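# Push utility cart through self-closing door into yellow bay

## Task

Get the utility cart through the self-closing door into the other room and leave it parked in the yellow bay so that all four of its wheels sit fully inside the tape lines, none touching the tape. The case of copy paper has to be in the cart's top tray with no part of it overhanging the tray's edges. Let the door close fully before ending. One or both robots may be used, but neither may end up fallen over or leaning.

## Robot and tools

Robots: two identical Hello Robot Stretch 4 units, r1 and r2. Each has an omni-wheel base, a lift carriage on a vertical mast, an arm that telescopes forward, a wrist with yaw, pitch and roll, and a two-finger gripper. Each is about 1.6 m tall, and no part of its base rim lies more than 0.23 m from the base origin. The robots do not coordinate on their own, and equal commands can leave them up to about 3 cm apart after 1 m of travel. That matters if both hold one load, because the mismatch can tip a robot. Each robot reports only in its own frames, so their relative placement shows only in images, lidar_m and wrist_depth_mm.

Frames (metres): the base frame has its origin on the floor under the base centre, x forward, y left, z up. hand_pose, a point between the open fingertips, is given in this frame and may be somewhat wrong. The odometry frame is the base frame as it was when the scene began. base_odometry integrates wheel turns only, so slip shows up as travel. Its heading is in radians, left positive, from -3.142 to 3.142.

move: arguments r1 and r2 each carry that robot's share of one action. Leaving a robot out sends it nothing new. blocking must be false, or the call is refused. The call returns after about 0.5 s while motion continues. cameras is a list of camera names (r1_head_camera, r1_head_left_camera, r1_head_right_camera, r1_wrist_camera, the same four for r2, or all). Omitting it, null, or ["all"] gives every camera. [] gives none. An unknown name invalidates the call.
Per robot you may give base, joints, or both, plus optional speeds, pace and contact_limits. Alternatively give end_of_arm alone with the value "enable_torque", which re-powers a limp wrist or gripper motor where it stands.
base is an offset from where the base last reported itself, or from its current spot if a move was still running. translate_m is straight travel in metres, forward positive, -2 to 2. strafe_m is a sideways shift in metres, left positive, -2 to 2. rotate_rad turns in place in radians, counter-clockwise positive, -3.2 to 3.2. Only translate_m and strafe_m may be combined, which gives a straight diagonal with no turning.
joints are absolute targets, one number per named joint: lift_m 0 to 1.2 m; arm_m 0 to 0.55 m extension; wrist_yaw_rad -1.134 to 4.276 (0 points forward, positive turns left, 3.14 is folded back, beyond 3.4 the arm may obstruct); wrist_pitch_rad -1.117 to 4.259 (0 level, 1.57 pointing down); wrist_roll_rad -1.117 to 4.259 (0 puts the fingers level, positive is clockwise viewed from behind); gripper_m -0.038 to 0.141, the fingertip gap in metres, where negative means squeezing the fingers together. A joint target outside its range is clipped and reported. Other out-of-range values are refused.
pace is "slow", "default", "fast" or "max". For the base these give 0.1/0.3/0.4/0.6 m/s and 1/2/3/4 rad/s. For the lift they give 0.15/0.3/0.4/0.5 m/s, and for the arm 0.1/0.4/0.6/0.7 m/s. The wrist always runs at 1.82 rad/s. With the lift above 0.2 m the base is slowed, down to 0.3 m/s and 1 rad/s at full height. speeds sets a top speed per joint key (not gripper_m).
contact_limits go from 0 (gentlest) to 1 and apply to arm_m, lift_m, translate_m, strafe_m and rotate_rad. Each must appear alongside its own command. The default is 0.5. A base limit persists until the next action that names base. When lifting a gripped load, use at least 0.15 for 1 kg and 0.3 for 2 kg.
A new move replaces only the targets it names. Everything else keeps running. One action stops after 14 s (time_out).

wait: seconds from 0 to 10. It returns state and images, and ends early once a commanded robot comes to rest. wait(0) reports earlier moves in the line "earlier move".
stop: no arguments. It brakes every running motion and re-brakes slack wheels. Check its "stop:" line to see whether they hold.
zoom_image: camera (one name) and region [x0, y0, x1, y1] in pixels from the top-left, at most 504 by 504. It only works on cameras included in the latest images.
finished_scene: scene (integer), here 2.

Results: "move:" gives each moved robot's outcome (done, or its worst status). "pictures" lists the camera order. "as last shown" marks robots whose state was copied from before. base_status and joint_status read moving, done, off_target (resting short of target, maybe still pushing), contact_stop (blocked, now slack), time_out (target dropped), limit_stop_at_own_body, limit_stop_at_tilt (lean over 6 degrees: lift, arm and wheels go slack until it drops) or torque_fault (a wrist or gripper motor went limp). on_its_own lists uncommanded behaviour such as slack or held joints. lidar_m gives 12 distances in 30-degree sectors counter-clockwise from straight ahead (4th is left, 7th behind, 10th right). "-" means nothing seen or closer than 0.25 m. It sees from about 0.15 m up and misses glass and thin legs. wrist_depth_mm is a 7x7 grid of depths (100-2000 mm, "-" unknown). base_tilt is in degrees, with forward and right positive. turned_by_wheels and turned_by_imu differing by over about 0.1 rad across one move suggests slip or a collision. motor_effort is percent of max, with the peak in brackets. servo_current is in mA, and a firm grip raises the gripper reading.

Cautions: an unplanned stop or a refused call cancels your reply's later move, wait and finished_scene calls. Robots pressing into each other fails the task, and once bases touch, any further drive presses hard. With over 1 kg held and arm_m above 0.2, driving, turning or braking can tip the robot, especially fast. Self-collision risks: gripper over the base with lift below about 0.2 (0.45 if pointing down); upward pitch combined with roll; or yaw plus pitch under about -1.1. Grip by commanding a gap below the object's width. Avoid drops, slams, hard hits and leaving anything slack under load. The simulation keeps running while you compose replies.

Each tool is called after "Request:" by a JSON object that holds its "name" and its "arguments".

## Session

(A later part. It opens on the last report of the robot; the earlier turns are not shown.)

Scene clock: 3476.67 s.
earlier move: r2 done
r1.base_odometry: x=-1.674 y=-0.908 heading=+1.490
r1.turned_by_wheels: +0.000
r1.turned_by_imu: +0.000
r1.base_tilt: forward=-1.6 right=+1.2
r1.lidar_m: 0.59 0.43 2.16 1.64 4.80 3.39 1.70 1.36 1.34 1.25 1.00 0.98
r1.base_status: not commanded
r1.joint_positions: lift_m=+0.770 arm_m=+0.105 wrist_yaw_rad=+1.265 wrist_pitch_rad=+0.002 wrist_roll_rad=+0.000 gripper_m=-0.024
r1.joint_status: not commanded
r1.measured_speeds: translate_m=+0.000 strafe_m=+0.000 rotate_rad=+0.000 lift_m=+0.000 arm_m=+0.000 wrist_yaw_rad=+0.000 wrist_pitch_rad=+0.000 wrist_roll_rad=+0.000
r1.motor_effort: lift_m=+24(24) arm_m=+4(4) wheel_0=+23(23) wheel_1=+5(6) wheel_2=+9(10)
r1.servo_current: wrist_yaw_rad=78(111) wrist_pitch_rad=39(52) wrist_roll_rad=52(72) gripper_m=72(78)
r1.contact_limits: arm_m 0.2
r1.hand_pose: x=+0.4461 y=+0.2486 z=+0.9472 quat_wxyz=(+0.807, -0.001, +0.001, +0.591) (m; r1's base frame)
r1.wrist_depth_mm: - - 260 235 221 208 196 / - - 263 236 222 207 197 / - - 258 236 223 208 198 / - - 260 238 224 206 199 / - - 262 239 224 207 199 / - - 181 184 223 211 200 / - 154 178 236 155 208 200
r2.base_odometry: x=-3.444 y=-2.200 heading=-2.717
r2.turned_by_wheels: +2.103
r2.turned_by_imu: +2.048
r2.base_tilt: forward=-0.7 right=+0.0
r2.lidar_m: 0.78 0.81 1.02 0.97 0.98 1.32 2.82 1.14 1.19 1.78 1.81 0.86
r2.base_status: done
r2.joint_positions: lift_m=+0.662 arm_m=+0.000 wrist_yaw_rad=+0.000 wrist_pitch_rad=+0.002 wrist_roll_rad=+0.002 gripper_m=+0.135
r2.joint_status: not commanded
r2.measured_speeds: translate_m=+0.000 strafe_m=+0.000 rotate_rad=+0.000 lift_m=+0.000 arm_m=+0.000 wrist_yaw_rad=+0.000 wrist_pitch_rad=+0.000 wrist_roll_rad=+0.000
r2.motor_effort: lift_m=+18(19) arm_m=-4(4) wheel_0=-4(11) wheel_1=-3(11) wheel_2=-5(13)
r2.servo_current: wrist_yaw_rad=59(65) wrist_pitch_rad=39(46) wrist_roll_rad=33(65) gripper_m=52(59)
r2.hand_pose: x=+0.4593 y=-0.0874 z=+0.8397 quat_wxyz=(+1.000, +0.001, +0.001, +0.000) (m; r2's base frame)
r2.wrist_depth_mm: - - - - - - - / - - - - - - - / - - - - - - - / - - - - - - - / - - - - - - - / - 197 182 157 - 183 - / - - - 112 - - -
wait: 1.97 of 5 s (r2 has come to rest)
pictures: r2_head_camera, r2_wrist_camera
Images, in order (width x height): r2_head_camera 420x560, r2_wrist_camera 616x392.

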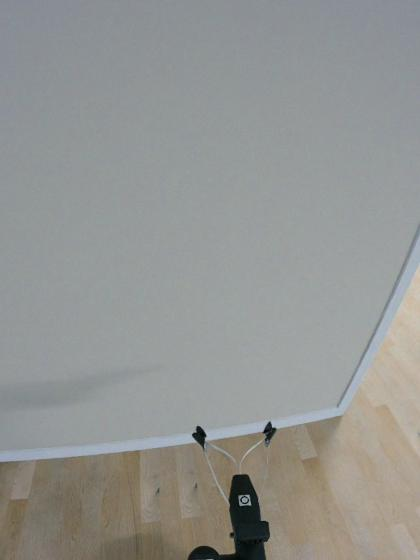

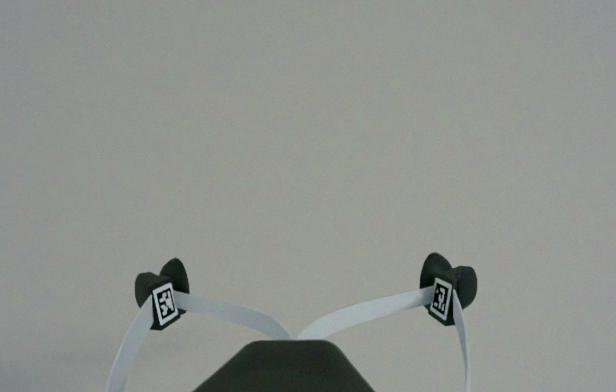

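Request:
{"name": "move", "arguments": {"r2": {"base": {"strafe_m": -1.15, "translate_m": 0.05}}, "blocking": false, "cameras": []}}

Request:
{"name": "wait", "arguments": {"seconds": 6, "cameras": ["r2_head_camera", "r2_wrist_camera", "r2_head_right_camera", "r2_head_left_camera"]}}

Scene clock: 3490.63 s.
move: r2 moving
r1.base_odometry: x=-1.674 y=-0.908 heading=+1.490
r1.turned_by_wheels: +0.000
r1.turned_by_imu: +0.000
r1.base_tilt: forward=-1.6 right=+1.2
r1.lidar_m: 0.59 0.45 2.13 1.61 4.81 3.43 1.70 1.35 1.33 1.27 1.01 0.97
r1.base_status: not commanded
r1.joint_positions: lift_m=+0.770 arm_m=+0.105 wrist_yaw_rad=+1.265 wrist_pitch_rad=+0.002 wrist_roll_rad=+0.000 gripper_m=-0.024
r1.joint_status: not commanded
r1.measured_speeds: translate_m=+0.000 strafe_m=+0.000 rotate_rad=+0.000 lift_m=+0.000 arm_m=+0.000 wrist_yaw_rad=+0.000 wrist_pitch_rad=+0.000 wrist_roll_rad=+0.000
r1.motor_effort: lift_m=+24(24) arm_m=+4(4) wheel_0=+23(23) wheel_1=+5(5) wheel_2=+9(9)
r1.servo_current: wrist_yaw_rad=65(98) wrist_pitch_rad=39(46) wrist_roll_rad=65(65) gripper_m=65(72)
r1.contact_limits: arm_m 0.2
r1.hand_pose: x=+0.4461 y=+0.2486 z=+0.9472 quat_wxyz=(+0.807, -0.001, +0.001, +0.591) (m; r1's base frame)
r1.wrist_depth_mm: - - 259 235 221 208 196 / - - 262 236 222 208 197 / - - 259 236 223 208 198 / - - 260 238 224 207 199 / - - 262 239 224 208 200 / - - 181 184 223 210 200 / - 154 177 236 155 208 200
r2.base_odometry: x=-3.460 y=-2.168 heading=-2.718
r2.turned_by_wheels: -0.001
r2.turned_by_imu: +0.000
r2.base_tilt: forward=-0.7 right=+0.1
r2.lidar_m: 0.79 0.79 1.07 1.00 1.02 1.34 2.91 1.15 1.14 1.76 1.76 0.87
r2.base_status: translate_m moving; strafe_m moving
r2.joint_positions: lift_m=+0.662 arm_m=+0.000 wrist_yaw_rad=+0.000 wrist_pitch_rad=+0.002 wrist_roll_rad=+0.002 gripper_m=+0.135
r2.joint_status: not commanded
r2.measured_speeds: translate_m=+0.005 strafe_m=-0.138 rotate_rad=-0.002 lift_m=+0.000 arm_m=+0.000 wrist_yaw_rad=+0.000 wrist_pitch_rad=+0.000 wrist_roll_rad=+0.000
r2.motor_effort: lift_m=+18(19) arm_m=-4(4) wheel_0=+10(11) wheel_1=-10(11) wheel_2=-7(7)
r2.servo_current: wrist_yaw_rad=52(52) wrist_pitch_rad=46(46) wrist_roll_rad=39(65) gripper_m=46(59)
r2.hand_pose: x=+0.4593 y=-0.0874 z=+0.8397 quat_wxyz=(+1.000, +0.001, +0.001, +0.000) (m; r2's base frame)
r2.wrist_depth_mm: - - - - - - - / - - - - - - - / - - - - - - - / - - - - - - - / - - - - - - - / - 198 181 156 - 183 - / - - - 112 - - -
pictures: none
No camera images: "cameras" was empty.

Scene clock: 3495.33 s.
earlier move: r2 done
r1.base_odometry: x=-1.674 y=-0.908 heading=+1.490
r1.turned_by_wheels: +0.000
r1.turned_by_imu: +0.000
r1.base_tilt: forward=-1.6 right=+1.2
r1.lidar_m: 0.59 0.45 1.01 1.63 4.83 3.40 1.72 1.36 1.35 1.23 0.99 1.00
r1.base_status: not commanded
r1.joint_positions: lift_m=+0.770 arm_m=+0.105 wrist_yaw_rad=+1.265 wrist_pitch_rad=+0.002 wrist_roll_rad=+0.000 gripper_m=-0.024
r1.joint_status: not commanded
r1.measured_speeds: translate_m=+0.000 strafe_m=+0.000 rotate_rad=+0.000 lift_m=+0.000 arm_m=+0.000 wrist_yaw_rad=+0.000 wrist_pitch_rad=+0.000 wrist_roll_rad=+0.000
r1.motor_effort: lift_m=+24(24) arm_m=+4(4) wheel_0=+23(23) wheel_1=+5(5) wheel_2=+9(10)
r1.servo_current: wrist_yaw_rad=98(104) wrist_pitch_rad=33(52) wrist_roll_rad=52(72) gripper_m=65(78)
r1.contact_limits: arm_m 0.2
r1.hand_pose: x=+0.4461 y=+0.2486 z=+0.9472 quat_wxyz=(+0.807, -0.001, +0.001, +0.591) (m; r1's base frame)
r1.wrist_depth_mm: - - 260 235 220 208 196 / - - 262 236 223 208 197 / - - 259 237 222 208 198 / - - 262 238 224 206 199 / - - 263 239 224 208 199 / - - 181 184 223 210 200 / - 154 177 236 155 208 200
r2.base_odometry: x=-3.963 y=-1.172 heading=-2.718
r2.turned_by_wheels: +0.000
r2.turned_by_imu: +0.000
r2.base_tilt: forward=-0.7 right=+0.0
r2.lidar_m: 3.81 0.90 1.16 2.12 2.14 0.87 0.85 4.25 2.81 0.66 0.63 0.78
r2.base_status: done
r2.joint_positions: lift_m=+0.662 arm_m=+0.000 wrist_yaw_rad=+0.000 wrist_pitch_rad=+0.002 wrist_roll_rad=+0.002 gripper_m=+0.135
r2.joint_status: not commanded
r2.measured_speeds: translate_m=+0.000 strafe_m=+0.000 rotate_rad=+0.000 lift_m=+0.000 arm_m=+0.000 wrist_yaw_rad=+0.000 wrist_pitch_rad=+0.000 wrist_roll_rad=+0.000
r2.motor_effort: lift_m=+18(19) arm_m=-4(5) wheel_0=+1(13) wheel_1=-3(12) wheel_2=-7(9)
r2.servo_current: wrist_yaw_rad=39(65) wrist_pitch_rad=39(52) wrist_roll_rad=46(65) gripper_m=52(59)
r2.hand_pose: x=+0.4593 y=-0.0874 z=+0.8397 quat_wxyz=(+1.000, +0.001, +0.001, +0.000) (m; r2's base frame)
r2.wrist_depth_mm: - - - - - - - / - - - - - - - / - - - - - - - / 676 - - - - - - / 668 - - - - - - / - 207 198 - - 820 - / - 1756 1921 112 1983 1808 -
wait: 4.70 of 6 s (r2 has come to rest)
pictures: r2_head_camera, r2_head_left_camera, r2_head_right_camera, r2_wrist_camera
Images, in order (width x height): r2_head_camera 420x560, r2_head_left_camera 420x672, r2_head_right_camera 420x672, r2_wrist_camera 616x392.

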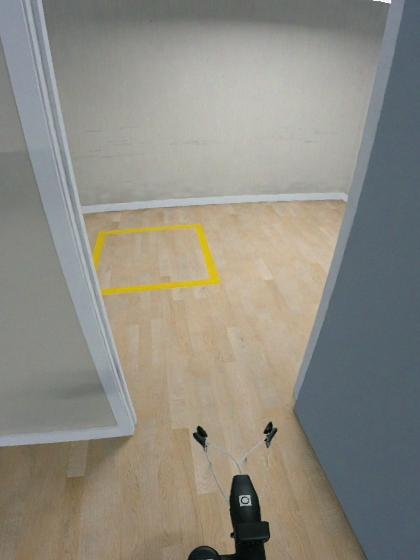

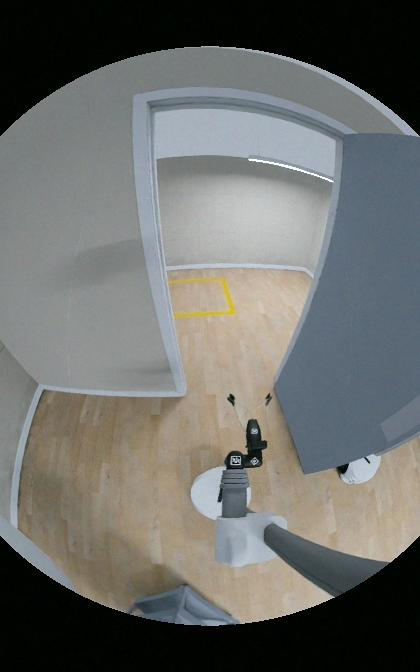

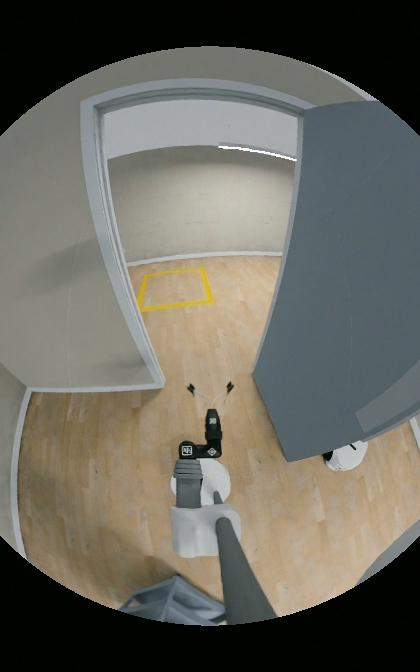

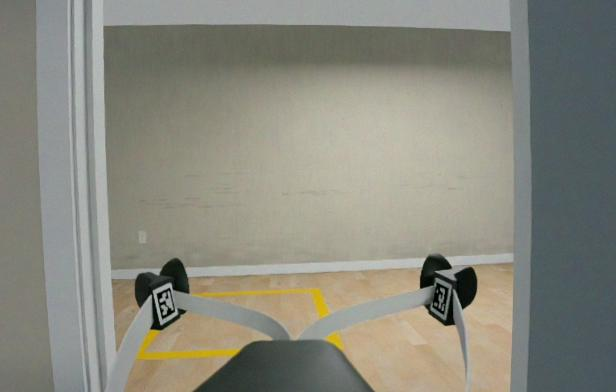

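Request:
{"name": "move", "arguments": {"r2": {"base": {"rotate_rad": 3.2}}, "blocking": false, "cameras": []}}

Request:
{"name": "wait", "arguments": {"seconds": 6, "cameras": ["r2_head_camera", "r2_wrist_camera"]}}

Scene clock: 3658.03 s.
move: r2 moving
r1.base_odometry: x=-1.674 y=-0.908 heading=+1.490
r1.turned_by_wheels: +0.000
r1.turned_by_imu: +0.000
r1.base_tilt: forward=-1.6 right=+1.2
r1.lidar_m: 0.62 0.43 1.00 1.62 4.81 3.39 1.71 1.33 1.34 1.29 0.96 0.98
r1.base_status: not commanded
r1.joint_positions: lift_m=+0.770 arm_m=+0.105 wrist_yaw_rad=+1.265 wrist_pitch_rad=+0.002 wrist_roll_rad=+0.000 gripper_m=-0.024
r1.joint_status: not commanded
r1.measured_speeds: translate_m=+0.000 strafe_m=+0.000 rotate_rad=+0.000 lift_m=+0.000 arm_m=+0.000 wrist_yaw_rad=+0.000 wrist_pitch_rad=+0.000 wrist_roll_rad=+0.000
r1.motor_effort: lift_m=+24(24) arm_m=+4(4) wheel_0=+23(23) wheel_1=+5(6) wheel_2=+10(10)
r1.servo_current: wrist_yaw_rad=72(111) wrist_pitch_rad=46(46) wrist_roll_rad=46(59) gripper_m=72(72)
r1.contact_limits: arm_m 0.2
r1.hand_pose: x=+0.4461 y=+0.2486 z=+0.9472 quat_wxyz=(+0.807, -0.001, +0.001, +0.591) (m; r1's base frame)
r1.wrist_depth_mm: - - 260 236 220 208 196 / - - 263 236 222 207 197 / - - 260 236 223 208 198 / - - 260 238 224 207 199 / - - 262 239 224 208 199 / - - 181 184 223 210 200 / - 154 177 236 155 208 201
r2.base_odometry: x=-3.962 y=-1.172 heading=-2.465
r2.turned_by_wheels: +0.253
r2.turned_by_imu: +0.246
r2.base_tilt: forward=-0.7 right=+0.1
r2.lidar_m: 0.90 0.95 1.47 2.12 2.31 0.88 1.07 3.25 1.01 0.65 0.69 1.03
r2.base_status: rotate_rad moving
r2.joint_positions: lift_m=+0.662 arm_m=+0.000 wrist_yaw_rad=+0.000 wrist_pitch_rad=+0.002 wrist_roll_rad=+0.002 gripper_m=+0.135
r2.joint_status: not commanded
r2.measured_speeds: translate_m=+0.000 strafe_m=+0.001 rotate_rad=+0.970 lift_m=+0.000 arm_m=+0.000 wrist_yaw_rad=+0.000 wrist_pitch_rad=+0.000 wrist_roll_rad=+0.000
r2.motor_effort: lift_m=+18(18) arm_m=-4(4) wheel_0=-6(10) wheel_1=-11(11) wheel_2=-9(11)
r2.servo_current: wrist_yaw_rad=46(59) wrist_pitch_rad=39(46) wrist_roll_rad=52(52) gripper_m=52(59)
r2.hand_pose: x=+0.4593 y=-0.0874 z=+0.8397 quat_wxyz=(+1.000, +0.001, +0.001, +0.000) (m; r2's base frame)
r2.wrist_depth_mm: - - - - - - - / - - - - - - - / - - - - - - - / - - - - - - - / - - - - - - - / - 197 198 - - - - / - - 723 112 1921 1808 1921
pictures: none
No camera images: "cameras" was empty.

Scene clock: 3660.47 s.
earlier move: r2 done
r1.base_odometry: x=-1.674 y=-0.908 heading=+1.490
r1.turned_by_wheels: +0.000
r1.turned_by_imu: +0.000
r1.base_tilt: forward=-1.6 right=+1.2
r1.lidar_m: 0.63 0.42 0.98 1.63 4.80 3.42 1.67 1.35 1.31 1.22 0.96 0.96
r1.base_status: not commanded
r1.joint_positions: lift_m=+0.770 arm_m=+0.105 wrist_yaw_rad=+1.265 wrist_pitch_rad=+0.002 wrist_roll_rad=+0.000 gripper_m=-0.024
r1.joint_status: not commanded
r1.measured_speeds: translate_m=+0.000 strafe_m=+0.000 rotate_rad=+0.000 lift_m=+0.000 arm_m=+0.000 wrist_yaw_rad=+0.000 wrist_pitch_rad=+0.000 wrist_roll_rad=+0.000
r1.motor_effort: lift_m=+24(24) arm_m=+4(4) wheel_0=+23(24) wheel_1=+5(6) wheel_2=+9(10)
r1.servo_current: wrist_yaw_rad=91(111) wrist_pitch_rad=39(52) wrist_roll_rad=52(65) gripper_m=65(78)
r1.contact_limits: arm_m 0.2
r1.hand_pose: x=+0.4461 y=+0.2486 z=+0.9472 quat_wxyz=(+0.807, -0.001, +0.001, +0.591) (m; r1's base frame)
r1.wrist_depth_mm: - - 260 235 221 208 196 / - - 262 236 222 206 198 / - - 260 237 223 208 198 / - - 260 238 224 207 198 / - - 262 239 224 207 200 / - - 181 184 222 210 200 / - 154 177 236 155 208 200
r2.base_odometry: x=-3.962 y=-1.172 heading=+0.482
r2.turned_by_wheels: +2.947
r2.turned_by_imu: +2.869
r2.base_tilt: forward=-0.7 right=+0.1
r2.lidar_m: 0.84 4.00 2.74 0.66 0.66 0.82 4.09 0.90 1.17 2.12 2.17 0.84
r2.base_status: done
r2.joint_positions: lift_m=+0.662 arm_m=+0.000 wrist_yaw_rad=+0.000 wrist_pitch_rad=+0.002 wrist_roll_rad=+0.002 gripper_m=+0.135
r2.joint_status: not commanded
r2.measured_speeds: translate_m=+0.000 strafe_m=+0.000 rotate_rad=+0.000 lift_m=+0.000 arm_m=+0.000 wrist_yaw_rad=+0.000 wrist_pitch_rad=+0.000 wrist_roll_rad=+0.000
r2.motor_effort: lift_m=+18(19) arm_m=-4(5) wheel_0=-2(13) wheel_1=-2(11) wheel_2=-2(13)
r2.servo_current: wrist_yaw_rad=52(59) wrist_pitch_rad=33(46) wrist_roll_rad=59(59) gripper_m=52(59)
r2.hand_pose: x=+0.4593 y=-0.0874 z=+0.8397 quat_wxyz=(+1.000, +0.001, +0.001, +0.000) (m; r2's base frame)
r2.wrist_depth_mm: - - - - - - - / - - - - - - - / - - - - 831 - - / - - - - 831 - - / - - - - 1366 - - / - - 198 1160 1138 209 - / 1983 1921 - 112 - - 1808
wait: 2.43 of 6 s (r2 has come to rest)
pictures: r2_head_camera, r2_wrist_camera
Images, in order (width x height): r2_head_camera 420x560, r2_wrist_camera 616x392.

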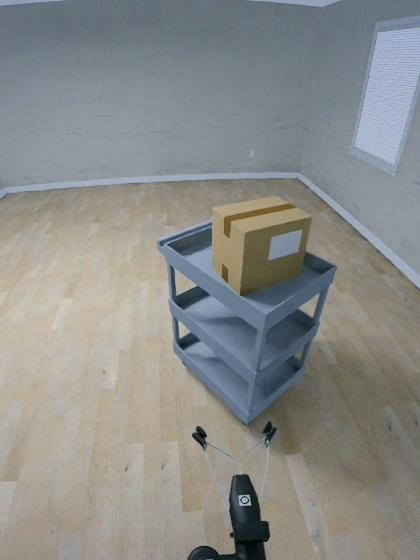

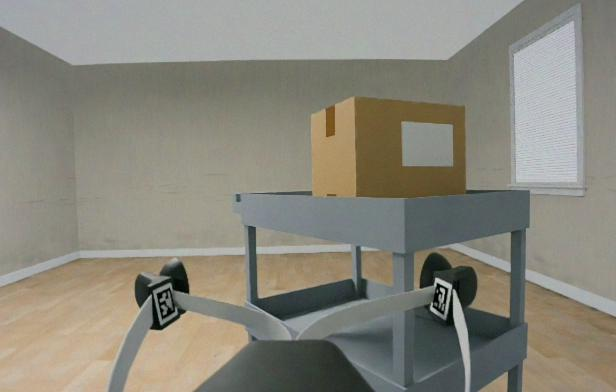

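Request:
{"name": "move", "arguments": {"r2": {"base": {"rotate_rad": 0.0914}, "joints": {"wrist_yaw_rad": 0.571}}, "blocking": false, "cameras": []}}

Request:
{"name": "wait", "arguments": {"seconds": 2, "cameras": []}}

Request:
{"name": "move", "arguments": {"r2": {"base": {"strafe_m": -0.744}}, "blocking": false, "cameras": []}}

Request:
{"name": "wait", "arguments": {"seconds": 5, "cameras": ["r2_head_camera", "r2_wrist_camera"]}}

Scene clock: 3712.37 s.
move: r2 moving
r1.base_odometry: x=-1.674 y=-0.908 heading=+1.490
r1.turned_by_wheels: +0.000
r1.turned_by_imu: +0.000
r1.base_tilt: forward=-1.6 right=+1.2
r1.lidar_m: 0.64 0.44 1.00 1.63 4.83 3.42 1.70 1.35 1.35 1.25 0.99 0.98
r1.base_status: not commanded
r1.joint_positions: lift_m=+0.770 arm_m=+0.105 wrist_yaw_rad=+1.265 wrist_pitch_rad=+0.002 wrist_roll_rad=+0.000 gripper_m=-0.024
r1.joint_status: not commanded
r1.measured_speeds: translate_m=+0.000 strafe_m=+0.000 rotate_rad=+0.000 lift_m=+0.000 arm_m=+0.000 wrist_yaw_rad=+0.000 wrist_pitch_rad=+0.000 wrist_roll_rad=+0.000
r1.motor_effort: lift_m=+24(24) arm_m=+4(4) wheel_0=+23(23) wheel_1=+5(6) wheel_2=+9(10)
r1.servo_current: wrist_yaw_rad=85(104) wrist_pitch_rad=39(46) wrist_roll_rad=52(59) gripper_m=65(72)
r1.contact_limits: arm_m 0.2
r1.hand_pose: x=+0.4461 y=+0.2486 z=+0.9472 quat_wxyz=(+0.807, -0.001, +0.001, +0.591) (m; r1's base frame)
r1.wrist_depth_mm: - - 260 235 220 208 196 / - - 262 236 222 208 197 / - - 259 236 223 208 198 / - - 262 238 224 206 199 / - - 262 239 224 208 200 / - - 181 184 223 210 200 / - 154 177 236 155 208 201
r2.base_odometry: x=-3.962 y=-1.172 heading=+0.572
r2.turned_by_wheels: +0.091
r2.turned_by_imu: +0.089
r2.base_tilt: forward=-0.7 right=+0.1
r2.lidar_m: 0.92 3.65 2.65 0.65 0.67 0.90 0.90 0.91 1.27 2.12 2.23 0.85
r2.base_status: rotate_rad moving
r2.joint_positions: lift_m=+0.662 arm_m=+0.000 wrist_yaw_rad=+0.508 wrist_pitch_rad=+0.002 wrist_roll_rad=+0.002 gripper_m=+0.135
r2.joint_status: wrist_yaw_rad moving
r2.measured_speeds: translate_m=+0.000 strafe_m=+0.000 rotate_rad=+0.000 lift_m=+0.000 arm_m=+0.000 wrist_yaw_rad=+0.994 wrist_pitch_rad=+0.000 wrist_roll_rad=+0.000
r2.motor_effort: lift_m=+19(19) arm_m=-4(5) wheel_0=-5(8) wheel_1=-2(8) wheel_2=-4(11)
r2.servo_current: wrist_yaw_rad=33(117) wrist_pitch_rad=39(46) wrist_roll_rad=52(65) gripper_m=46(59)
r2.hand_pose: x=+0.4654 y=+0.0640 z=+0.8397 quat_wxyz=(+0.968, +0.001, +0.001, +0.251) (m; r2's base frame)
r2.wrist_depth_mm: - - - - - - - / - - - - - - - / - - - - - - - / - - - - - - - / - - - - - - - / - - 198 - - 208 - / 1983 1863 - 112 1921 1808 -
pictures: none
No camera images: "cameras" was empty.

Scene clock: 3712.80 s.
earlier move: r2 done
r1.base_odometry: x=-1.674 y=-0.908 heading=+1.490
r1.turned_by_wheels: +0.000
r1.turned_by_imu: +0.000
r1.base_tilt: forward=-1.6 right=+1.2
r1.lidar_m: 0.62 0.42 1.01 1.62 4.82 3.40 1.65 1.37 1.35 1.24 0.99 0.99
r1.base_status: not commanded
r1.joint_positions: lift_m=+0.770 arm_m=+0.105 wrist_yaw_rad=+1.265 wrist_pitch_rad=+0.002 wrist_roll_rad=+0.000 gripper_m=-0.024
r1.joint_status: not commanded
r1.measured_speeds: translate_m=+0.000 strafe_m=+0.000 rotate_rad=+0.000 lift_m=+0.000 arm_m=+0.000 wrist_yaw_rad=+0.000 wrist_pitch_rad=+0.000 wrist_roll_rad=+0.000
r1.motor_effort: lift_m=+24(24) arm_m=+4(4) wheel_0=+22(23) wheel_1=+5(6) wheel_2=+9(10)
r1.servo_current: wrist_yaw_rad=72(104) wrist_pitch_rad=46(46) wrist_roll_rad=52(65) gripper_m=72(72)
r1.contact_limits: arm_m 0.2
r1.hand_pose: x=+0.4461 y=+0.2486 z=+0.9472 quat_wxyz=(+0.807, -0.001, +0.001, +0.591) (m; r1's base frame)
r1.wrist_depth_mm: - - 260 236 220 208 196 / - - 263 236 222 207 197 / - - 260 236 223 208 198 / - - 260 238 224 207 198 / - - 262 239 224 207 199 / - - 181 184 223 210 199 / - 153 177 236 155 208 200
r2.base_odometry: x=-3.962 y=-1.172 heading=+0.572
r2.turned_by_wheels: +0.000
r2.turned_by_imu: +0.000
r2.base_tilt: forward=-0.7 right=+0.1
r2.lidar_m: 0.92 3.65 2.67 0.65 0.66 0.85 0.92 0.91 1.28 2.13 2.21 0.83
r2.base_status: done
r2.joint_positions: lift_m=+0.662 arm_m=+0.000 wrist_yaw_rad=+0.568 wrist_pitch_rad=+0.002 wrist_roll_rad=+0.002 gripper_m=+0.135
r2.joint_status: all done
r2.measured_speeds: translate_m=+0.000 strafe_m=+0.000 rotate_rad=+0.000 lift_m=+0.000 arm_m=+0.000 wrist_yaw_rad=+0.000 wrist_pitch_rad=+0.000 wrist_roll_rad=+0.000
r2.motor_effort: lift_m=+18(19) arm_m=-4(5) wheel_0=-3(8) wheel_1=-2(8) wheel_2=-4(11)
r2.servo_current: wrist_yaw_rad=39(117) wrist_pitch_rad=33(46) wrist_roll_rad=46(65) gripper_m=46(59)
r2.hand_pose: x=+0.4611 y=+0.0815 z=+0.8397 quat_wxyz=(+0.960, +0.001, +0.001, +0.280) (m; r2's base frame)
r2.wrist_depth_mm: - - - - - - - / - - - - - - - / - - - - - - - / - - - - - - - / - - - - - - - / - - 199 - - - - / 1921 1808 1983 112 1983 1808 -
wait: 0.43 of 2 s (r2 has come to rest)
pictures: none
No camera images: "cameras" was empty.

Scene clock: 3713.30 s.
move: r2 moving
r1.base_odometry: x=-1.674 y=-0.908 heading=+1.490
r1.turned_by_wheels: +0.000
r1.turned_by_imu: +0.000
r1.base_tilt: forward=-1.6 right=+1.2
r1.lidar_m: 0.61 0.43 1.03 1.64 4.80 3.43 1.69 1.36 1.34 1.25 1.01 0.99
r1.base_status: not commanded
r1.joint_positions: lift_m=+0.770 arm_m=+0.105 wrist_yaw_rad=+1.265 wrist_pitch_rad=+0.002 wrist_roll_rad=+0.000 gripper_m=-0.024
r1.joint_status: not commanded
r1.measured_speeds: translate_m=+0.000 strafe_m=+0.000 rotate_rad=+0.000 lift_m=+0.000 arm_m=+0.000 wrist_yaw_rad=+0.000 wrist_pitch_rad=+0.000 wrist_roll_rad=+0.000
r1.motor_effort: lift_m=+24(24) arm_m=+4(4) wheel_0=+23(23) wheel_1=+6(6) wheel_2=+10(10)
r1.servo_current: wrist_yaw_rad=85(104) wrist_pitch_rad=33(46) wrist_roll_rad=46(59) gripper_m=65(72)
r1.contact_limits: arm_m 0.2
r1.hand_pose: x=+0.4461 y=+0.2486 z=+0.9472 quat_wxyz=(+0.807, -0.001, +0.001, +0.591) (m; r1's base frame)
r1.wrist_depth_mm: - - 260 236 221 208 196 / - - 262 236 221 207 196 / - - 259 237 223 208 198 / - - 262 237 224 207 199 / - - 262 239 224 208 199 / - - 181 184 223 210 200 / - 153 178 236 155 209 200
r2.base_odometry: x=-3.943 y=-1.202 heading=+0.572
r2.turned_by_wheels: +0.000
r2.turned_by_imu: +0.000
r2.base_tilt: forward=-0.7 right=+0.0
r2.lidar_m: 0.88 3.69 2.69 0.69 0.72 0.93 0.89 0.92 1.29 2.09 2.16 0.81
r2.base_status: strafe_m moving
r2.joint_positions: lift_m=+0.662 arm_m=+0.000 wrist_yaw_rad=+0.568 wrist_pitch_rad=+0.002 wrist_roll_rad=+0.002 gripper_m=+0.135
r2.joint_status: not commanded
r2.measured_speeds: translate_m=+0.000 strafe_m=-0.142 rotate_rad=-0.001 lift_m=+0.000 arm_m=+0.000 wrist_yaw_rad=+0.000 wrist_pitch_rad=+0.000 wrist_roll_rad=+0.000
r2.motor_effort: lift_m=+18(18) arm_m=-5(5) wheel_0=+9(12) wheel_1=-11(11) wheel_2=+0(3)
r2.servo_current: wrist_yaw_rad=52(59) wrist_pitch_rad=39(46) wrist_roll_rad=46(65) gripper_m=52(52)
r2.hand_pose: x=+0.4611 y=+0.0815 z=+0.8397 quat_wxyz=(+0.960, +0.001, +0.001, +0.280) (m; r2's base frame)
r2.wrist_depth_mm: - - - - - - - / - - - - - - - / - - - - - - - / - - - - - - - / - - - - - - - / - - 198 - - 209 - / 1983 1863 - 112 1921 1756 -
pictures: none
No camera images: "cameras" was empty.

Scene clock: 3716.60 s.
earlier move: r2 done
r1.base_odometry: x=-1.674 y=-0.908 heading=+1.490
r1.turned_by_wheels: +0.000
r1.turned_by_imu: +0.000
r1.base_tilt: forward=-1.6 right=+1.2
r1.lidar_m: 0.63 0.45 1.75 1.63 4.79 3.40 1.71 1.37 1.34 1.25 1.00 1.00
r1.base_status: not commanded
r1.joint_positions: lift_m=+0.770 arm_m=+0.105 wrist_yaw_rad=+1.265 wrist_pitch_rad=+0.002 wrist_roll_rad=+0.000 gripper_m=-0.024
r1.joint_status: not commanded
r1.measured_speeds: translate_m=+0.000 strafe_m=+0.000 rotate_rad=+0.000 lift_m=+0.000 arm_m=+0.000 wrist_yaw_rad=+0.000 wrist_pitch_rad=+0.000 wrist_roll_rad=+0.000
r1.motor_effort: lift_m=+24(24) arm_m=+4(4) wheel_0=+23(24) wheel_1=+5(6) wheel_2=+9(10)
r1.servo_current: wrist_yaw_rad=72(111) wrist_pitch_rad=39(52) wrist_roll_rad=46(65) gripper_m=65(78)
r1.contact_limits: arm_m 0.2
r1.hand_pose: x=+0.4461 y=+0.2486 z=+0.9472 quat_wxyz=(+0.807, -0.001, +0.001, +0.591) (m; r1's base frame)
r1.wrist_depth_mm: - - 260 236 221 208 196 / - - 262 236 222 207 197 / - - 260 237 223 208 198 / - - 260 238 224 206 199 / - - 263 239 224 208 200 / - - 181 183 223 210 200 / - 154 177 236 155 208 200
r2.base_odometry: x=-3.560 y=-1.797 heading=+0.572
r2.turned_by_wheels: +0.000
r2.turned_by_imu: +0.000
r2.base_tilt: forward=-0.6 right=+0.1
r2.lidar_m: 0.95 0.90 3.43 1.40 1.43 0.93 0.89 0.93 1.29 1.38 1.46 2.02
r2.base_status: done
r2.joint_positions: lift_m=+0.662 arm_m=+0.000 wrist_yaw_rad=+0.568 wrist_pitch_rad=+0.002 wrist_roll_rad=+0.002 gripper_m=+0.135
r2.joint_status: not commanded
r2.measured_speeds: translate_m=+0.000 strafe_m=+0.000 rotate_rad=+0.000 lift_m=+0.000 arm_m=+0.000 wrist_yaw_rad=+0.000 wrist_pitch_rad=+0.000 wrist_roll_rad=+0.000
r2.motor_effort: lift_m=+18(19) arm_m=-4(5) wheel_0=+2(13) wheel_1=-3(13) wheel_2=+0(3)
r2.servo_current: wrist_yaw_rad=52(59) wrist_pitch_rad=39(46) wrist_roll_rad=39(65) gripper_m=52(59)
r2.hand_pose: x=+0.4611 y=+0.0815 z=+0.8397 quat_wxyz=(+0.960, +0.001, +0.001, +0.280) (m; r2's base frame)
r2.wrist_depth_mm: - - - - - - - / - - - - - - - / - - - 891 866 - - / - - - 891 854 - - / - - - - - - - / - - 198 165 200 991 - / 1983 1863 1921 112 - - 1808
wait: 3.30 of 5 s (r2 has come to rest)
pictures: r2_head_camera, r2_wrist_camera
Images, in order (width x height): r2_head_camera 420x560, r2_wrist_camera 616x392.

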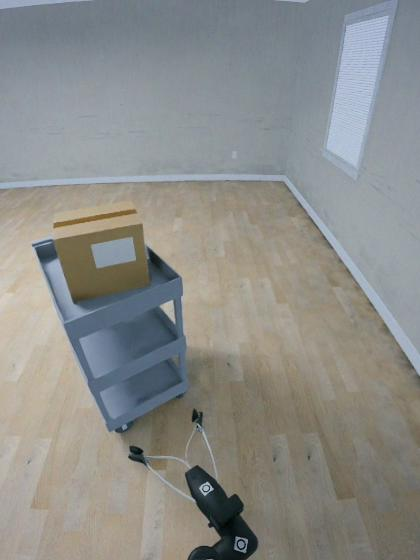

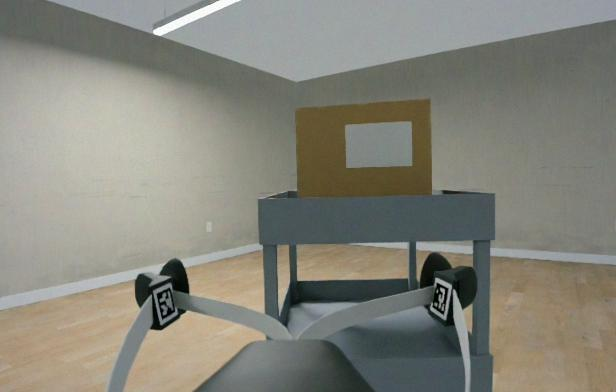

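Request:
{"name": "zoom_image", "arguments": {"camera": "r2_wrist_camera", "region": [230, 80, 520, 265]}}

Request:
{"name": "zoom_image", "arguments": {"camera": "r2_head_camera", "region": [10, 180, 230, 450]}}

Scaled by 1.738.

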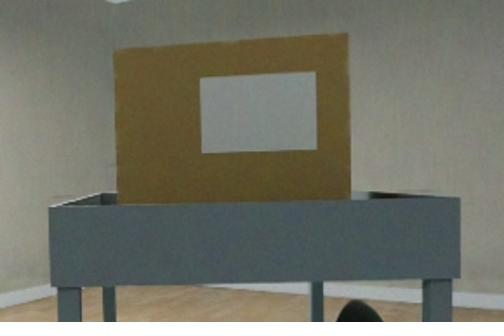

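Scaled by 1.867 from the camera's 420x560 image, which has a finer 1200x1600 frame.

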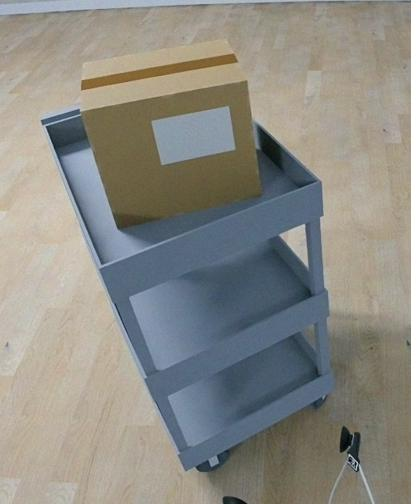

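Request:
{"name": "move", "arguments": {"r2": {"base": {"translate_m": 0.489, "strafe_m": 0.143}}, "blocking": false, "cameras": []}}

Request:
{"name": "wait", "arguments": {"seconds": 5, "cameras": ["r2_head_camera", "r2_wrist_camera"]}}

Scene clock: 3755.67 s.
move: r2 moving
r1.base_odometry: x=-1.674 y=-0.908 heading=+1.490
r1.turned_by_wheels: +0.000
r1.turned_by_imu: +0.000
r1.base_tilt: forward=-1.6 right=+1.2
r1.lidar_m: 0.61 0.44 1.72 1.63 4.83 3.42 1.71 1.36 1.33 1.24 0.99 0.98
r1.base_status: not commanded
r1.joint_positions: lift_m=+0.770 arm_m=+0.105 wrist_yaw_rad=+1.265 wrist_pitch_rad=+0.002 wrist_roll_rad=+0.000 gripper_m=-0.024
r1.joint_status: not commanded
r1.measured_speeds: translate_m=+0.000 strafe_m=+0.000 rotate_rad=+0.000 lift_m=+0.000 arm_m=+0.000 wrist_yaw_rad=+0.000 wrist_pitch_rad=+0.000 wrist_roll_rad=+0.000
r1.motor_effort: lift_m=+24(24) arm_m=+4(4) wheel_0=+22(23) wheel_1=+5(5) wheel_2=+9(10)
r1.servo_current: wrist_yaw_rad=91(104) wrist_pitch_rad=39(46) wrist_roll_rad=46(59) gripper_m=78(78)
r1.contact_limits: arm_m 0.2
r1.hand_pose: x=+0.4461 y=+0.2486 z=+0.9472 quat_wxyz=(+0.807, -0.001, +0.001, +0.591) (m; r1's base frame)
r1.wrist_depth_mm: - - 260 235 221 208 196 / - - 262 236 223 207 197 / - - 259 237 223 208 198 / - - 262 238 224 206 199 / - - 262 239 224 207 200 / - - 181 184 223 210 200 / - 154 178 236 155 208 200
r2.base_odometry: x=-3.538 y=-1.773 heading=+0.572
r2.turned_by_wheels: +0.000
r2.turned_by_imu: +0.001
r2.base_tilt: forward=-0.7 right=+0.1
r2.lidar_m: 0.93 0.86 3.42 1.40 1.42 0.96 0.90 0.97 1.33 1.37 1.46 2.03
r2.base_status: translate_m moving; strafe_m moving
r2.joint_positions: lift_m=+0.662 arm_m=+0.000 wrist_yaw_rad=+0.568 wrist_pitch_rad=+0.002 wrist_roll_rad=+0.002 gripper_m=+0.135
r2.joint_status: not commanded
r2.measured_speeds: translate_m=+0.122 strafe_m=+0.037 rotate_rad=-0.006 lift_m=+0.000 arm_m=+0.000 wrist_yaw_rad=+0.000 wrist_pitch_rad=+0.000 wrist_roll_rad=+0.000
r2.motor_effort: lift_m=+18(18) arm_m=-4(5) wheel_0=+4(10) wheel_1=+9(10) wheel_2=-11(12)
r2.servo_current: wrist_yaw_rad=39(52) wrist_pitch_rad=46(52) wrist_roll_rad=39(59) gripper_m=52(52)
r2.hand_pose: x=+0.4611 y=+0.0815 z=+0.8397 quat_wxyz=(+0.960, +0.001, +0.001, +0.280) (m; r2's base frame)
r2.wrist_depth_mm: - - - - - - - / - - - - - - - / - - - 866 820 - - / - - - 866 820 - - / - - - - - - - / - - 199 160 202 960 - / - 1863 1983 112 - - 1808
pictures: none
No camera images: "cameras" was empty.

Scene clock: 3758.40 s.
earlier move: r2 done
r1.base_odometry: x=-1.674 y=-0.908 heading=+1.490
r1.turned_by_wheels: +0.000
r1.turned_by_imu: +0.000
r1.base_tilt: forward=-1.6 right=+1.2
r1.lidar_m: 0.60 0.41 1.66 1.61 4.81 3.40 1.70 1.37 1.34 1.25 0.99 0.99
r1.base_status: not commanded
r1.joint_positions: lift_m=+0.770 arm_m=+0.105 wrist_yaw_rad=+1.265 wrist_pitch_rad=+0.002 wrist_roll_rad=+0.000 gripper_m=-0.024
r1.joint_status: not commanded
r1.measured_speeds: translate_m=+0.000 strafe_m=+0.000 rotate_rad=+0.000 lift_m=+0.000 arm_m=+0.000 wrist_yaw_rad=+0.000 wrist_pitch_rad=+0.000 wrist_roll_rad=+0.000
r1.motor_effort: lift_m=+24(24) arm_m=+4(4) wheel_0=+23(23) wheel_1=+5(6) wheel_2=+9(10)
r1.servo_current: wrist_yaw_rad=91(104) wrist_pitch_rad=46(46) wrist_roll_rad=26(59) gripper_m=65(78)
r1.contact_limits: arm_m 0.2
r1.hand_pose: x=+0.4461 y=+0.2486 z=+0.9472 quat_wxyz=(+0.807, -0.001, +0.001, +0.591) (m; r1's base frame)
r1.wrist_depth_mm: - - 260 236 221 207 196 / - - 262 236 222 207 197 / - - 260 236 223 208 198 / - - 260 237 224 207 199 / - - 263 238 224 208 199 / - - 181 184 223 210 200 / - 154 177 236 155 208 200
r2.base_odometry: x=-3.226 y=-1.412 heading=+0.572
r2.turned_by_wheels: +0.000
r2.turned_by_imu: +0.001
r2.base_tilt: forward=-0.6 right=+0.1
r2.lidar_m: 0.42 0.40 3.32 1.60 1.36 1.75 1.38 1.43 1.59 1.53 1.60 2.24
r2.base_status: done
r2.joint_positions: lift_m=+0.662 arm_m=+0.000 wrist_yaw_rad=+0.568 wrist_pitch_rad=+0.002 wrist_roll_rad=+0.002 gripper_m=+0.135
r2.joint_status: not commanded
r2.measured_speeds: translate_m=+0.000 strafe_m=+0.000 rotate_rad=+0.000 lift_m=+0.000 arm_m=+0.000 wrist_yaw_rad=+0.000 wrist_pitch_rad=+0.000 wrist_roll_rad=+0.000
r2.motor_effort: lift_m=+18(19) arm_m=+4(5) wheel_0=+4(10) wheel_1=+2(11) wheel_2=-5(14)
r2.servo_current: wrist_yaw_rad=46(72) wrist_pitch_rad=39(52) wrist_roll_rad=46(65) gripper_m=52(59)
r2.hand_pose: x=+0.4610 y=+0.0815 z=+0.8397 quat_wxyz=(+0.960, +0.001, +0.001, +0.280) (m; r2's base frame)
r2.wrist_depth_mm: - - 410 379 355 - - / - - 404 377 359 - - / - - 410 379 359 - - / - - 407 384 359 - - / - - - - - - - / - 197 181 156 - 208 - / 251 248 247 112 242 1708 -
wait: 2.73 of 5 s (r2 has come to rest)
pictures: r2_head_camera, r2_wrist_camera
Images, in order (width x height): r2_head_camera 420x560, r2_wrist_camera 616x392.

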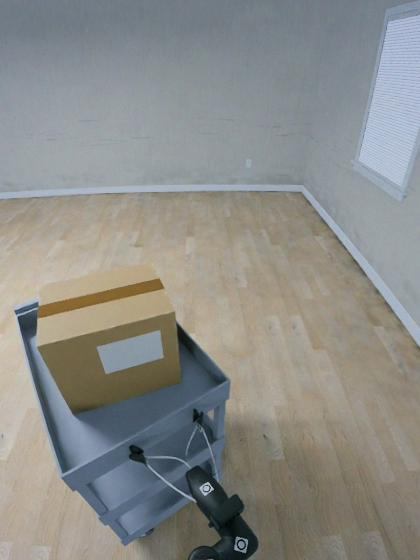

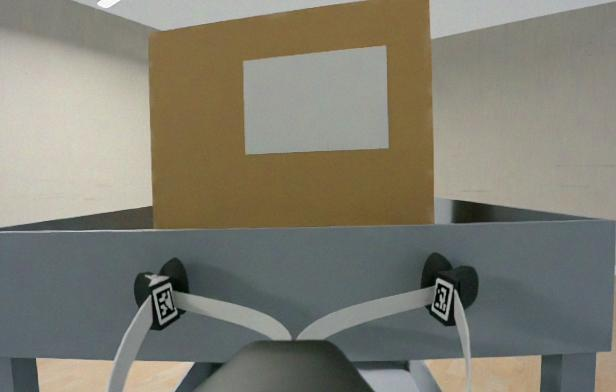

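Request:
{"name": "move", "arguments": {"r2": {"joints": {"lift_m": 0.622, "wrist_roll_rad": 1.5708, "gripper_m": 0.141}}, "blocking": false, "cameras": []}}

Request:
{"name": "wait", "arguments": {"seconds": 3, "cameras": ["r2_head_camera", "r2_wrist_camera"]}}

Scene clock: 3775.27 s.
move: r2 moving
r1.base_odometry: x=-1.674 y=-0.908 heading=+1.490
r1.turned_by_wheels: +0.000
r1.turned_by_imu: +0.000
r1.base_tilt: forward=-1.6 right=+1.2
r1.lidar_m: 0.64 0.43 1.61 1.61 4.84 3.40 1.68 1.36 1.35 1.25 0.97 0.97
r1.base_status: not commanded
r1.joint_positions: lift_m=+0.770 arm_m=+0.105 wrist_yaw_rad=+1.265 wrist_pitch_rad=+0.002 wrist_roll_rad=+0.000 gripper_m=-0.024
r1.joint_status: not commanded
r1.measured_speeds: translate_m=+0.000 strafe_m=+0.000 rotate_rad=+0.000 lift_m=+0.000 arm_m=+0.000 wrist_yaw_rad=+0.000 wrist_pitch_rad=+0.000 wrist_roll_rad=+0.000
r1.motor_effort: lift_m=+24(24) arm_m=+4(4) wheel_0=+23(23) wheel_1=+5(5) wheel_2=+9(10)
r1.servo_current: wrist_yaw_rad=85(104) wrist_pitch_rad=39(46) wrist_roll_rad=39(65) gripper_m=65(72)
r1.contact_limits: arm_m 0.2
r1.hand_pose: x=+0.4461 y=+0.2486 z=+0.9472 quat_wxyz=(+0.807, -0.001, +0.001, +0.591) (m; r1's base frame)
r1.wrist_depth_mm: - - 260 236 221 208 196 / - - 262 236 221 207 197 / - - 259 237 223 208 197 / - - 260 237 224 206 199 / - - 262 239 224 208 200 / - - 181 184 223 210 200 / - 154 178 236 155 208 200
r2.base_odometry: x=-3.226 y=-1.412 heading=+0.572
r2.turned_by_wheels: +0.000
r2.turned_by_imu: +0.001
r2.base_tilt: forward=-0.7 right=+0.1
r2.lidar_m: 0.44 0.41 3.31 1.63 1.34 1.73 1.34 1.45 1.59 1.52 1.58 2.19
r2.base_status: not commanded
r2.joint_positions: lift_m=+0.630 arm_m=+0.000 wrist_yaw_rad=+0.568 wrist_pitch_rad=+0.002 wrist_roll_rad=+0.588 gripper_m=+0.141
r2.joint_status: lift_m moving; wrist_roll_rad moving; gripper_m moving
r2.measured_speeds: translate_m=+0.000 strafe_m=+0.000 rotate_rad=+0.000 lift_m=-0.073 arm_m=+0.000 wrist_yaw_rad=+0.001 wrist_pitch_rad=+0.000 wrist_roll_rad=+1.819
r2.motor_effort: lift_m=+14(18) arm_m=+4(4) wheel_0=+4(5) wheel_1=+2(3) wheel_2=-5(6)
r2.servo_current: wrist_yaw_rad=52(52) wrist_pitch_rad=39(46) wrist_roll_rad=65(111) gripper_m=52(85)
r2.hand_pose: x=+0.4610 y=+0.0816 z=+0.8078 quat_wxyz=(+0.919, +0.278, +0.082, +0.268) (m; r2's base frame)
r2.wrist_depth_mm: - - 370 355 - - - / - 402 379 359 - - - / - 413 392 373 - - 235 / - 421 397 - - 237 1983 / - - - - 239 1983 1661 / - 201 181 241 241 202 1255 / - - 246 112 - - -
pictures: none
No camera images: "cameras" was empty.

Scene clock: 3776.27 s.
earlier move: r2 done
r1.base_odometry: x=-1.674 y=-0.908 heading=+1.490
r1.turned_by_wheels: +0.000
r1.turned_by_imu: +0.000
r1.base_tilt: forward=-1.6 right=+1.2
r1.lidar_m: 0.61 0.45 1.64 1.64 4.82 3.42 1.68 1.37 1.34 1.27 1.00 0.98
r1.base_status: not commanded
r1.joint_positions: lift_m=+0.770 arm_m=+0.105 wrist_yaw_rad=+1.265 wrist_pitch_rad=+0.002 wrist_roll_rad=+0.000 gripper_m=-0.024
r1.joint_status: not commanded
r1.measured_speeds: translate_m=+0.000 strafe_m=+0.000 rotate_rad=+0.000 lift_m=+0.000 arm_m=+0.000 wrist_yaw_rad=+0.000 wrist_pitch_rad=+0.000 wrist_roll_rad=+0.000
r1.motor_effort: lift_m=+24(24) arm_m=+4(4) wheel_0=+22(23) wheel_1=+5(6) wheel_2=+10(10)
r1.servo_current: wrist_yaw_rad=91(104) wrist_pitch_rad=46(46) wrist_roll_rad=46(65) gripper_m=59(78)
r1.contact_limits: arm_m 0.2
r1.hand_pose: x=+0.4461 y=+0.2486 z=+0.9472 quat_wxyz=(+0.807, -0.001, +0.001, +0.591) (m; r1's base frame)
r1.wrist_depth_mm: - - 262 236 221 208 196 / - - 262 236 222 207 197 / - - 259 236 223 208 198 / - - 260 237 224 206 198 / - - 263 239 224 207 200 / - - 181 184 222 210 200 / - 154 178 236 155 208 200
r2.base_odometry: x=-3.226 y=-1.412 heading=+0.572
r2.turned_by_wheels: +0.000
r2.turned_by_imu: +0.000
r2.base_tilt: forward=-0.7 right=+0.1
r2.lidar_m: 0.45 0.40 3.30 1.63 1.35 1.72 1.36 1.44 1.60 1.54 1.59 2.22
r2.base_status: not commanded
r2.joint_positions: lift_m=+0.622 arm_m=+0.000 wrist_yaw_rad=+0.569 wrist_pitch_rad=+0.002 wrist_roll_rad=+1.569 gripper_m=+0.141
r2.joint_status: all done
r2.measured_speeds: translate_m=+0.000 strafe_m=+0.000 rotate_rad=+0.000 lift_m=+0.000 arm_m=+0.000 wrist_yaw_rad=+0.000 wrist_pitch_rad=+0.000 wrist_roll_rad=+0.000
r2.motor_effort: lift_m=+14(18) arm_m=+4(4) wheel_0=+4(5) wheel_1=+2(3) wheel_2=-5(6)
r2.servo_current: wrist_yaw_rad=46(59) wrist_pitch_rad=39(46) wrist_roll_rad=52(111) gripper_m=52(85)
r2.hand_pose: x=+0.4609 y=+0.0817 z=+0.8001 quat_wxyz=(+0.680, +0.678, +0.199, +0.198) (m; r2's base frame)
r2.wrist_depth_mm: - - - 238 - 1618 389 / - - - 239 - 683 - / 364 359 - 240 - - - / 375 370 - 239 - - - / 394 382 - 241 - - - / 407 394 191 167 - 187 - / - 415 418 112 - - -
wait: 1.00 of 3 s (r2 has come to rest)
pictures: r2_head_camera, r2_wrist_camera
Images, in order (width x height): r2_head_camera 420x560, r2_wrist_camera 616x392.

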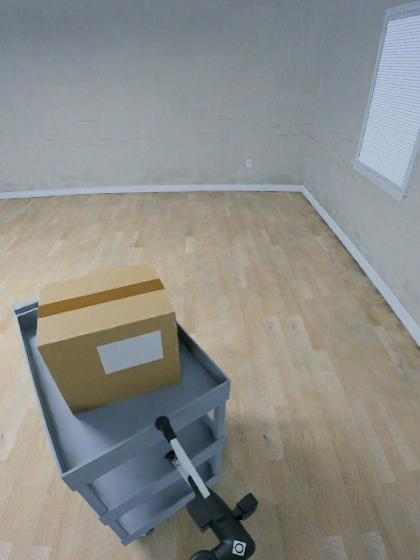

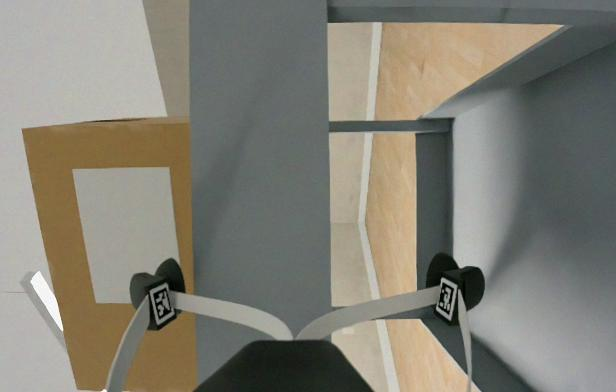

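Request:
{"name": "move", "arguments": {"r2": {"base": {"translate_m": 0.0506, "strafe_m": 0.0322}, "pace": "slow"}, "blocking": false, "cameras": []}}

Request:
{"name": "wait", "arguments": {"seconds": 3, "cameras": ["r2_head_camera", "r2_wrist_camera"]}}

Scene clock: 3848.93 s.
move: r2 moving
r1.base_odometry: x=-1.674 y=-0.908 heading=+1.490
r1.turned_by_wheels: +0.000
r1.turned_by_imu: +0.000
r1.base_tilt: forward=-1.6 right=+1.2
r1.lidar_m: 0.63 0.42 1.63 1.63 4.77 3.44 1.65 1.35 1.35 1.25 1.02 0.96
r1.base_status: not commanded
r1.joint_positions: lift_m=+0.770 arm_m=+0.105 wrist_yaw_rad=+1.265 wrist_pitch_rad=+0.002 wrist_roll_rad=+0.000 gripper_m=-0.024
r1.joint_status: not commanded
r1.measured_speeds: translate_m=+0.000 strafe_m=+0.000 rotate_rad=+0.000 lift_m=+0.000 arm_m=+0.000 wrist_yaw_rad=+0.000 wrist_pitch_rad=+0.000 wrist_roll_rad=+0.000
r1.motor_effort: lift_m=+24(24) arm_m=+4(4) wheel_0=+23(23) wheel_1=+5(5) wheel_2=+10(10)
r1.servo_current: wrist_yaw_rad=78(91) wrist_pitch_rad=46(52) wrist_roll_rad=52(52) gripper_m=72(72)
r1.contact_limits: arm_m 0.2
r1.hand_pose: x=+0.4461 y=+0.2486 z=+0.9472 quat_wxyz=(+0.807, -0.001, +0.001, +0.591) (m; r1's base frame)
r1.wrist_depth_mm: - - 262 236 221 207 196 / - - 262 236 222 207 198 / - - 259 237 223 208 198 / - - 262 237 224 207 198 / - - 262 240 224 208 199 / - - 180 184 223 210 200 / - 153 178 236 155 209 200
r2.base_odometry: x=-3.220 y=-1.400 heading=+0.572
r2.turned_by_wheels: +0.000
r2.turned_by_imu: +0.000
r2.base_tilt: forward=-0.7 right=+0.0
r2.lidar_m: 0.43 0.38 3.25 1.63 1.34 1.74 1.37 1.43 1.60 1.53 1.63 2.22
r2.base_status: translate_m moving; strafe_m moving
r2.joint_positions: lift_m=+0.622 arm_m=+0.000 wrist_yaw_rad=+0.569 wrist_pitch_rad=+0.002 wrist_roll_rad=+1.569 gripper_m=+0.141
r2.joint_status: not commanded
r2.measured_speeds: translate_m=+0.046 strafe_m=+0.029 rotate_rad=+0.000 lift_m=+0.000 arm_m=+0.000 wrist_yaw_rad=+0.000 wrist_pitch_rad=+0.000 wrist_roll_rad=+0.000
r2.motor_effort: lift_m=+14(14) arm_m=+4(5) wheel_0=-2(5) wheel_1=+6(8) wheel_2=-10(10)
r2.servo_current: wrist_yaw_rad=52(59) wrist_pitch_rad=46(46) wrist_roll_rad=39(59) gripper_m=52(52)
r2.hand_pose: x=+0.4609 y=+0.0817 z=+0.8001 quat_wxyz=(+0.680, +0.678, +0.199, +0.198) (m; r2's base frame)
r2.wrist_depth_mm: - - - 224 - 1661 384 / - - - 224 - 676 - / 345 347 - 226 - - - / 359 355 - - - - - / 373 370 - - - - - / 392 382 191 167 - 188 - / - 402 - 112 - - -
pictures: none
No camera images: "cameras" was empty.

Scene clock: 3850.17 s.
earlier move: r2 done
r1.base_odometry: x=-1.674 y=-0.908 heading=+1.490
r1.turned_by_wheels: +0.000
r1.turned_by_imu: +0.000
r1.base_tilt: forward=-1.6 right=+1.2
r1.lidar_m: 0.63 0.44 1.64 1.62 4.80 3.41 1.68 1.36 1.35 1.25 0.99 0.97
r1.base_status: not commanded
r1.joint_positions: lift_m=+0.770 arm_m=+0.105 wrist_yaw_rad=+1.265 wrist_pitch_rad=+0.002 wrist_roll_rad=+0.000 gripper_m=-0.024
r1.joint_status: not commanded
r1.measured_speeds: translate_m=+0.000 strafe_m=+0.000 rotate_rad=+0.000 lift_m=+0.000 arm_m=+0.000 wrist_yaw_rad=+0.000 wrist_pitch_rad=+0.000 wrist_roll_rad=+0.000
r1.motor_effort: lift_m=+24(24) arm_m=+3(4) wheel_0=+23(23) wheel_1=+5(6) wheel_2=+9(10)
r1.servo_current: wrist_yaw_rad=78(111) wrist_pitch_rad=46(52) wrist_roll_rad=59(72) gripper_m=72(78)
r1.contact_limits: arm_m 0.2
r1.hand_pose: x=+0.4461 y=+0.2486 z=+0.9472 quat_wxyz=(+0.807, -0.001, +0.001, +0.591) (m; r1's base frame)
r1.wrist_depth_mm: - - 260 235 222 207 196 / - - 262 236 222 207 197 / - - 259 236 222 208 198 / - - 260 238 224 206 198 / - - 263 239 224 207 200 / - - 181 184 222 210 200 / - 154 177 236 155 209 200
r2.base_odometry: x=-3.201 y=-1.358 heading=+0.572
r2.turned_by_wheels: +0.000
r2.turned_by_imu: +0.000
r2.base_tilt: forward=-0.7 right=+0.1
r2.lidar_m: 0.39 0.36 3.23 1.60 1.34 1.69 1.40 1.50 1.60 1.56 1.64 2.28
r2.base_status: done
r2.joint_positions: lift_m=+0.622 arm_m=+0.000 wrist_yaw_rad=+0.569 wrist_pitch_rad=+0.001 wrist_roll_rad=+1.569 gripper_m=+0.141
r2.joint_status: not commanded
r2.measured_speeds: translate_m=+0.000 strafe_m=+0.000 rotate_rad=+0.000 lift_m=+0.000 arm_m=+0.000 wrist_yaw_rad=+0.000 wrist_pitch_rad=+0.000 wrist_roll_rad=+0.000
r2.motor_effort: lift_m=+14(14) arm_m=+4(5) wheel_0=-5(7) wheel_1=+4(9) wheel_2=-9(11)
r2.servo_current: wrist_yaw_rad=46(59) wrist_pitch_rad=46(52) wrist_roll_rad=39(59) gripper_m=52(59)
r2.hand_pose: x=+0.4609 y=+0.0817 z=+0.8003 quat_wxyz=(+0.679, +0.678, +0.199, +0.198) (m; r2's base frame)
r2.wrist_depth_mm: - - - 182 - 1708 1138 / - - - 182 - 1537 445 / 307 307 - 183 - 759 - / 317 315 - 183 - 798 - / 330 325 - 183 - 759 - / 342 195 163 183 211 190 - / 359 357 - 112 - - -
wait: 1.23 of 3 s (r2 has come to rest)
pictures: r2_head_camera, r2_wrist_camera
Images, in order (width x height): r2_head_camera 420x560, r2_wrist_camera 616x392.

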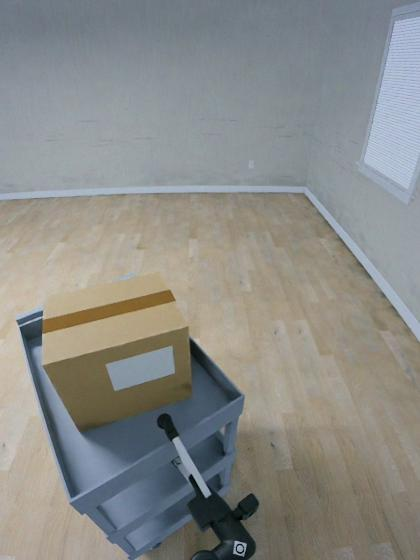

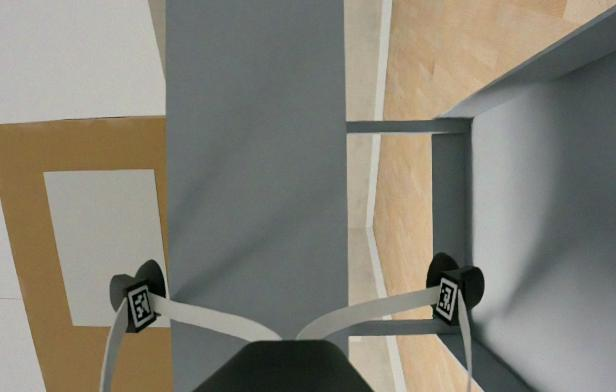

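Request:
{"name": "zoom_image", "arguments": {"camera": "r2_wrist_camera", "region": [90, 180, 500, 392]}}

Request:
{"name": "zoom_image", "arguments": {"camera": "r2_head_camera", "region": [60, 370, 270, 560]}}

Scaled by 1.229.

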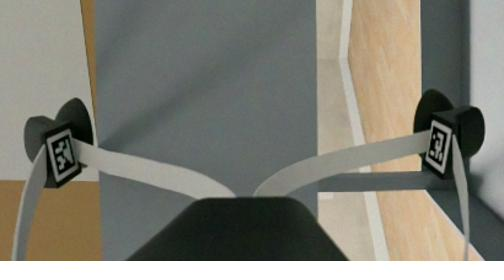

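Scaled by 2.400 from the camera's 420x560 image, which has a finer 1200x1600 frame.

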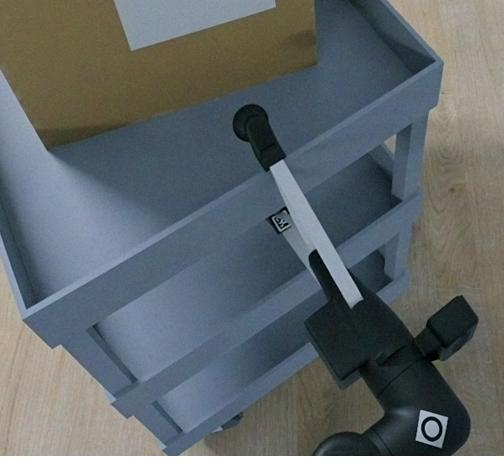

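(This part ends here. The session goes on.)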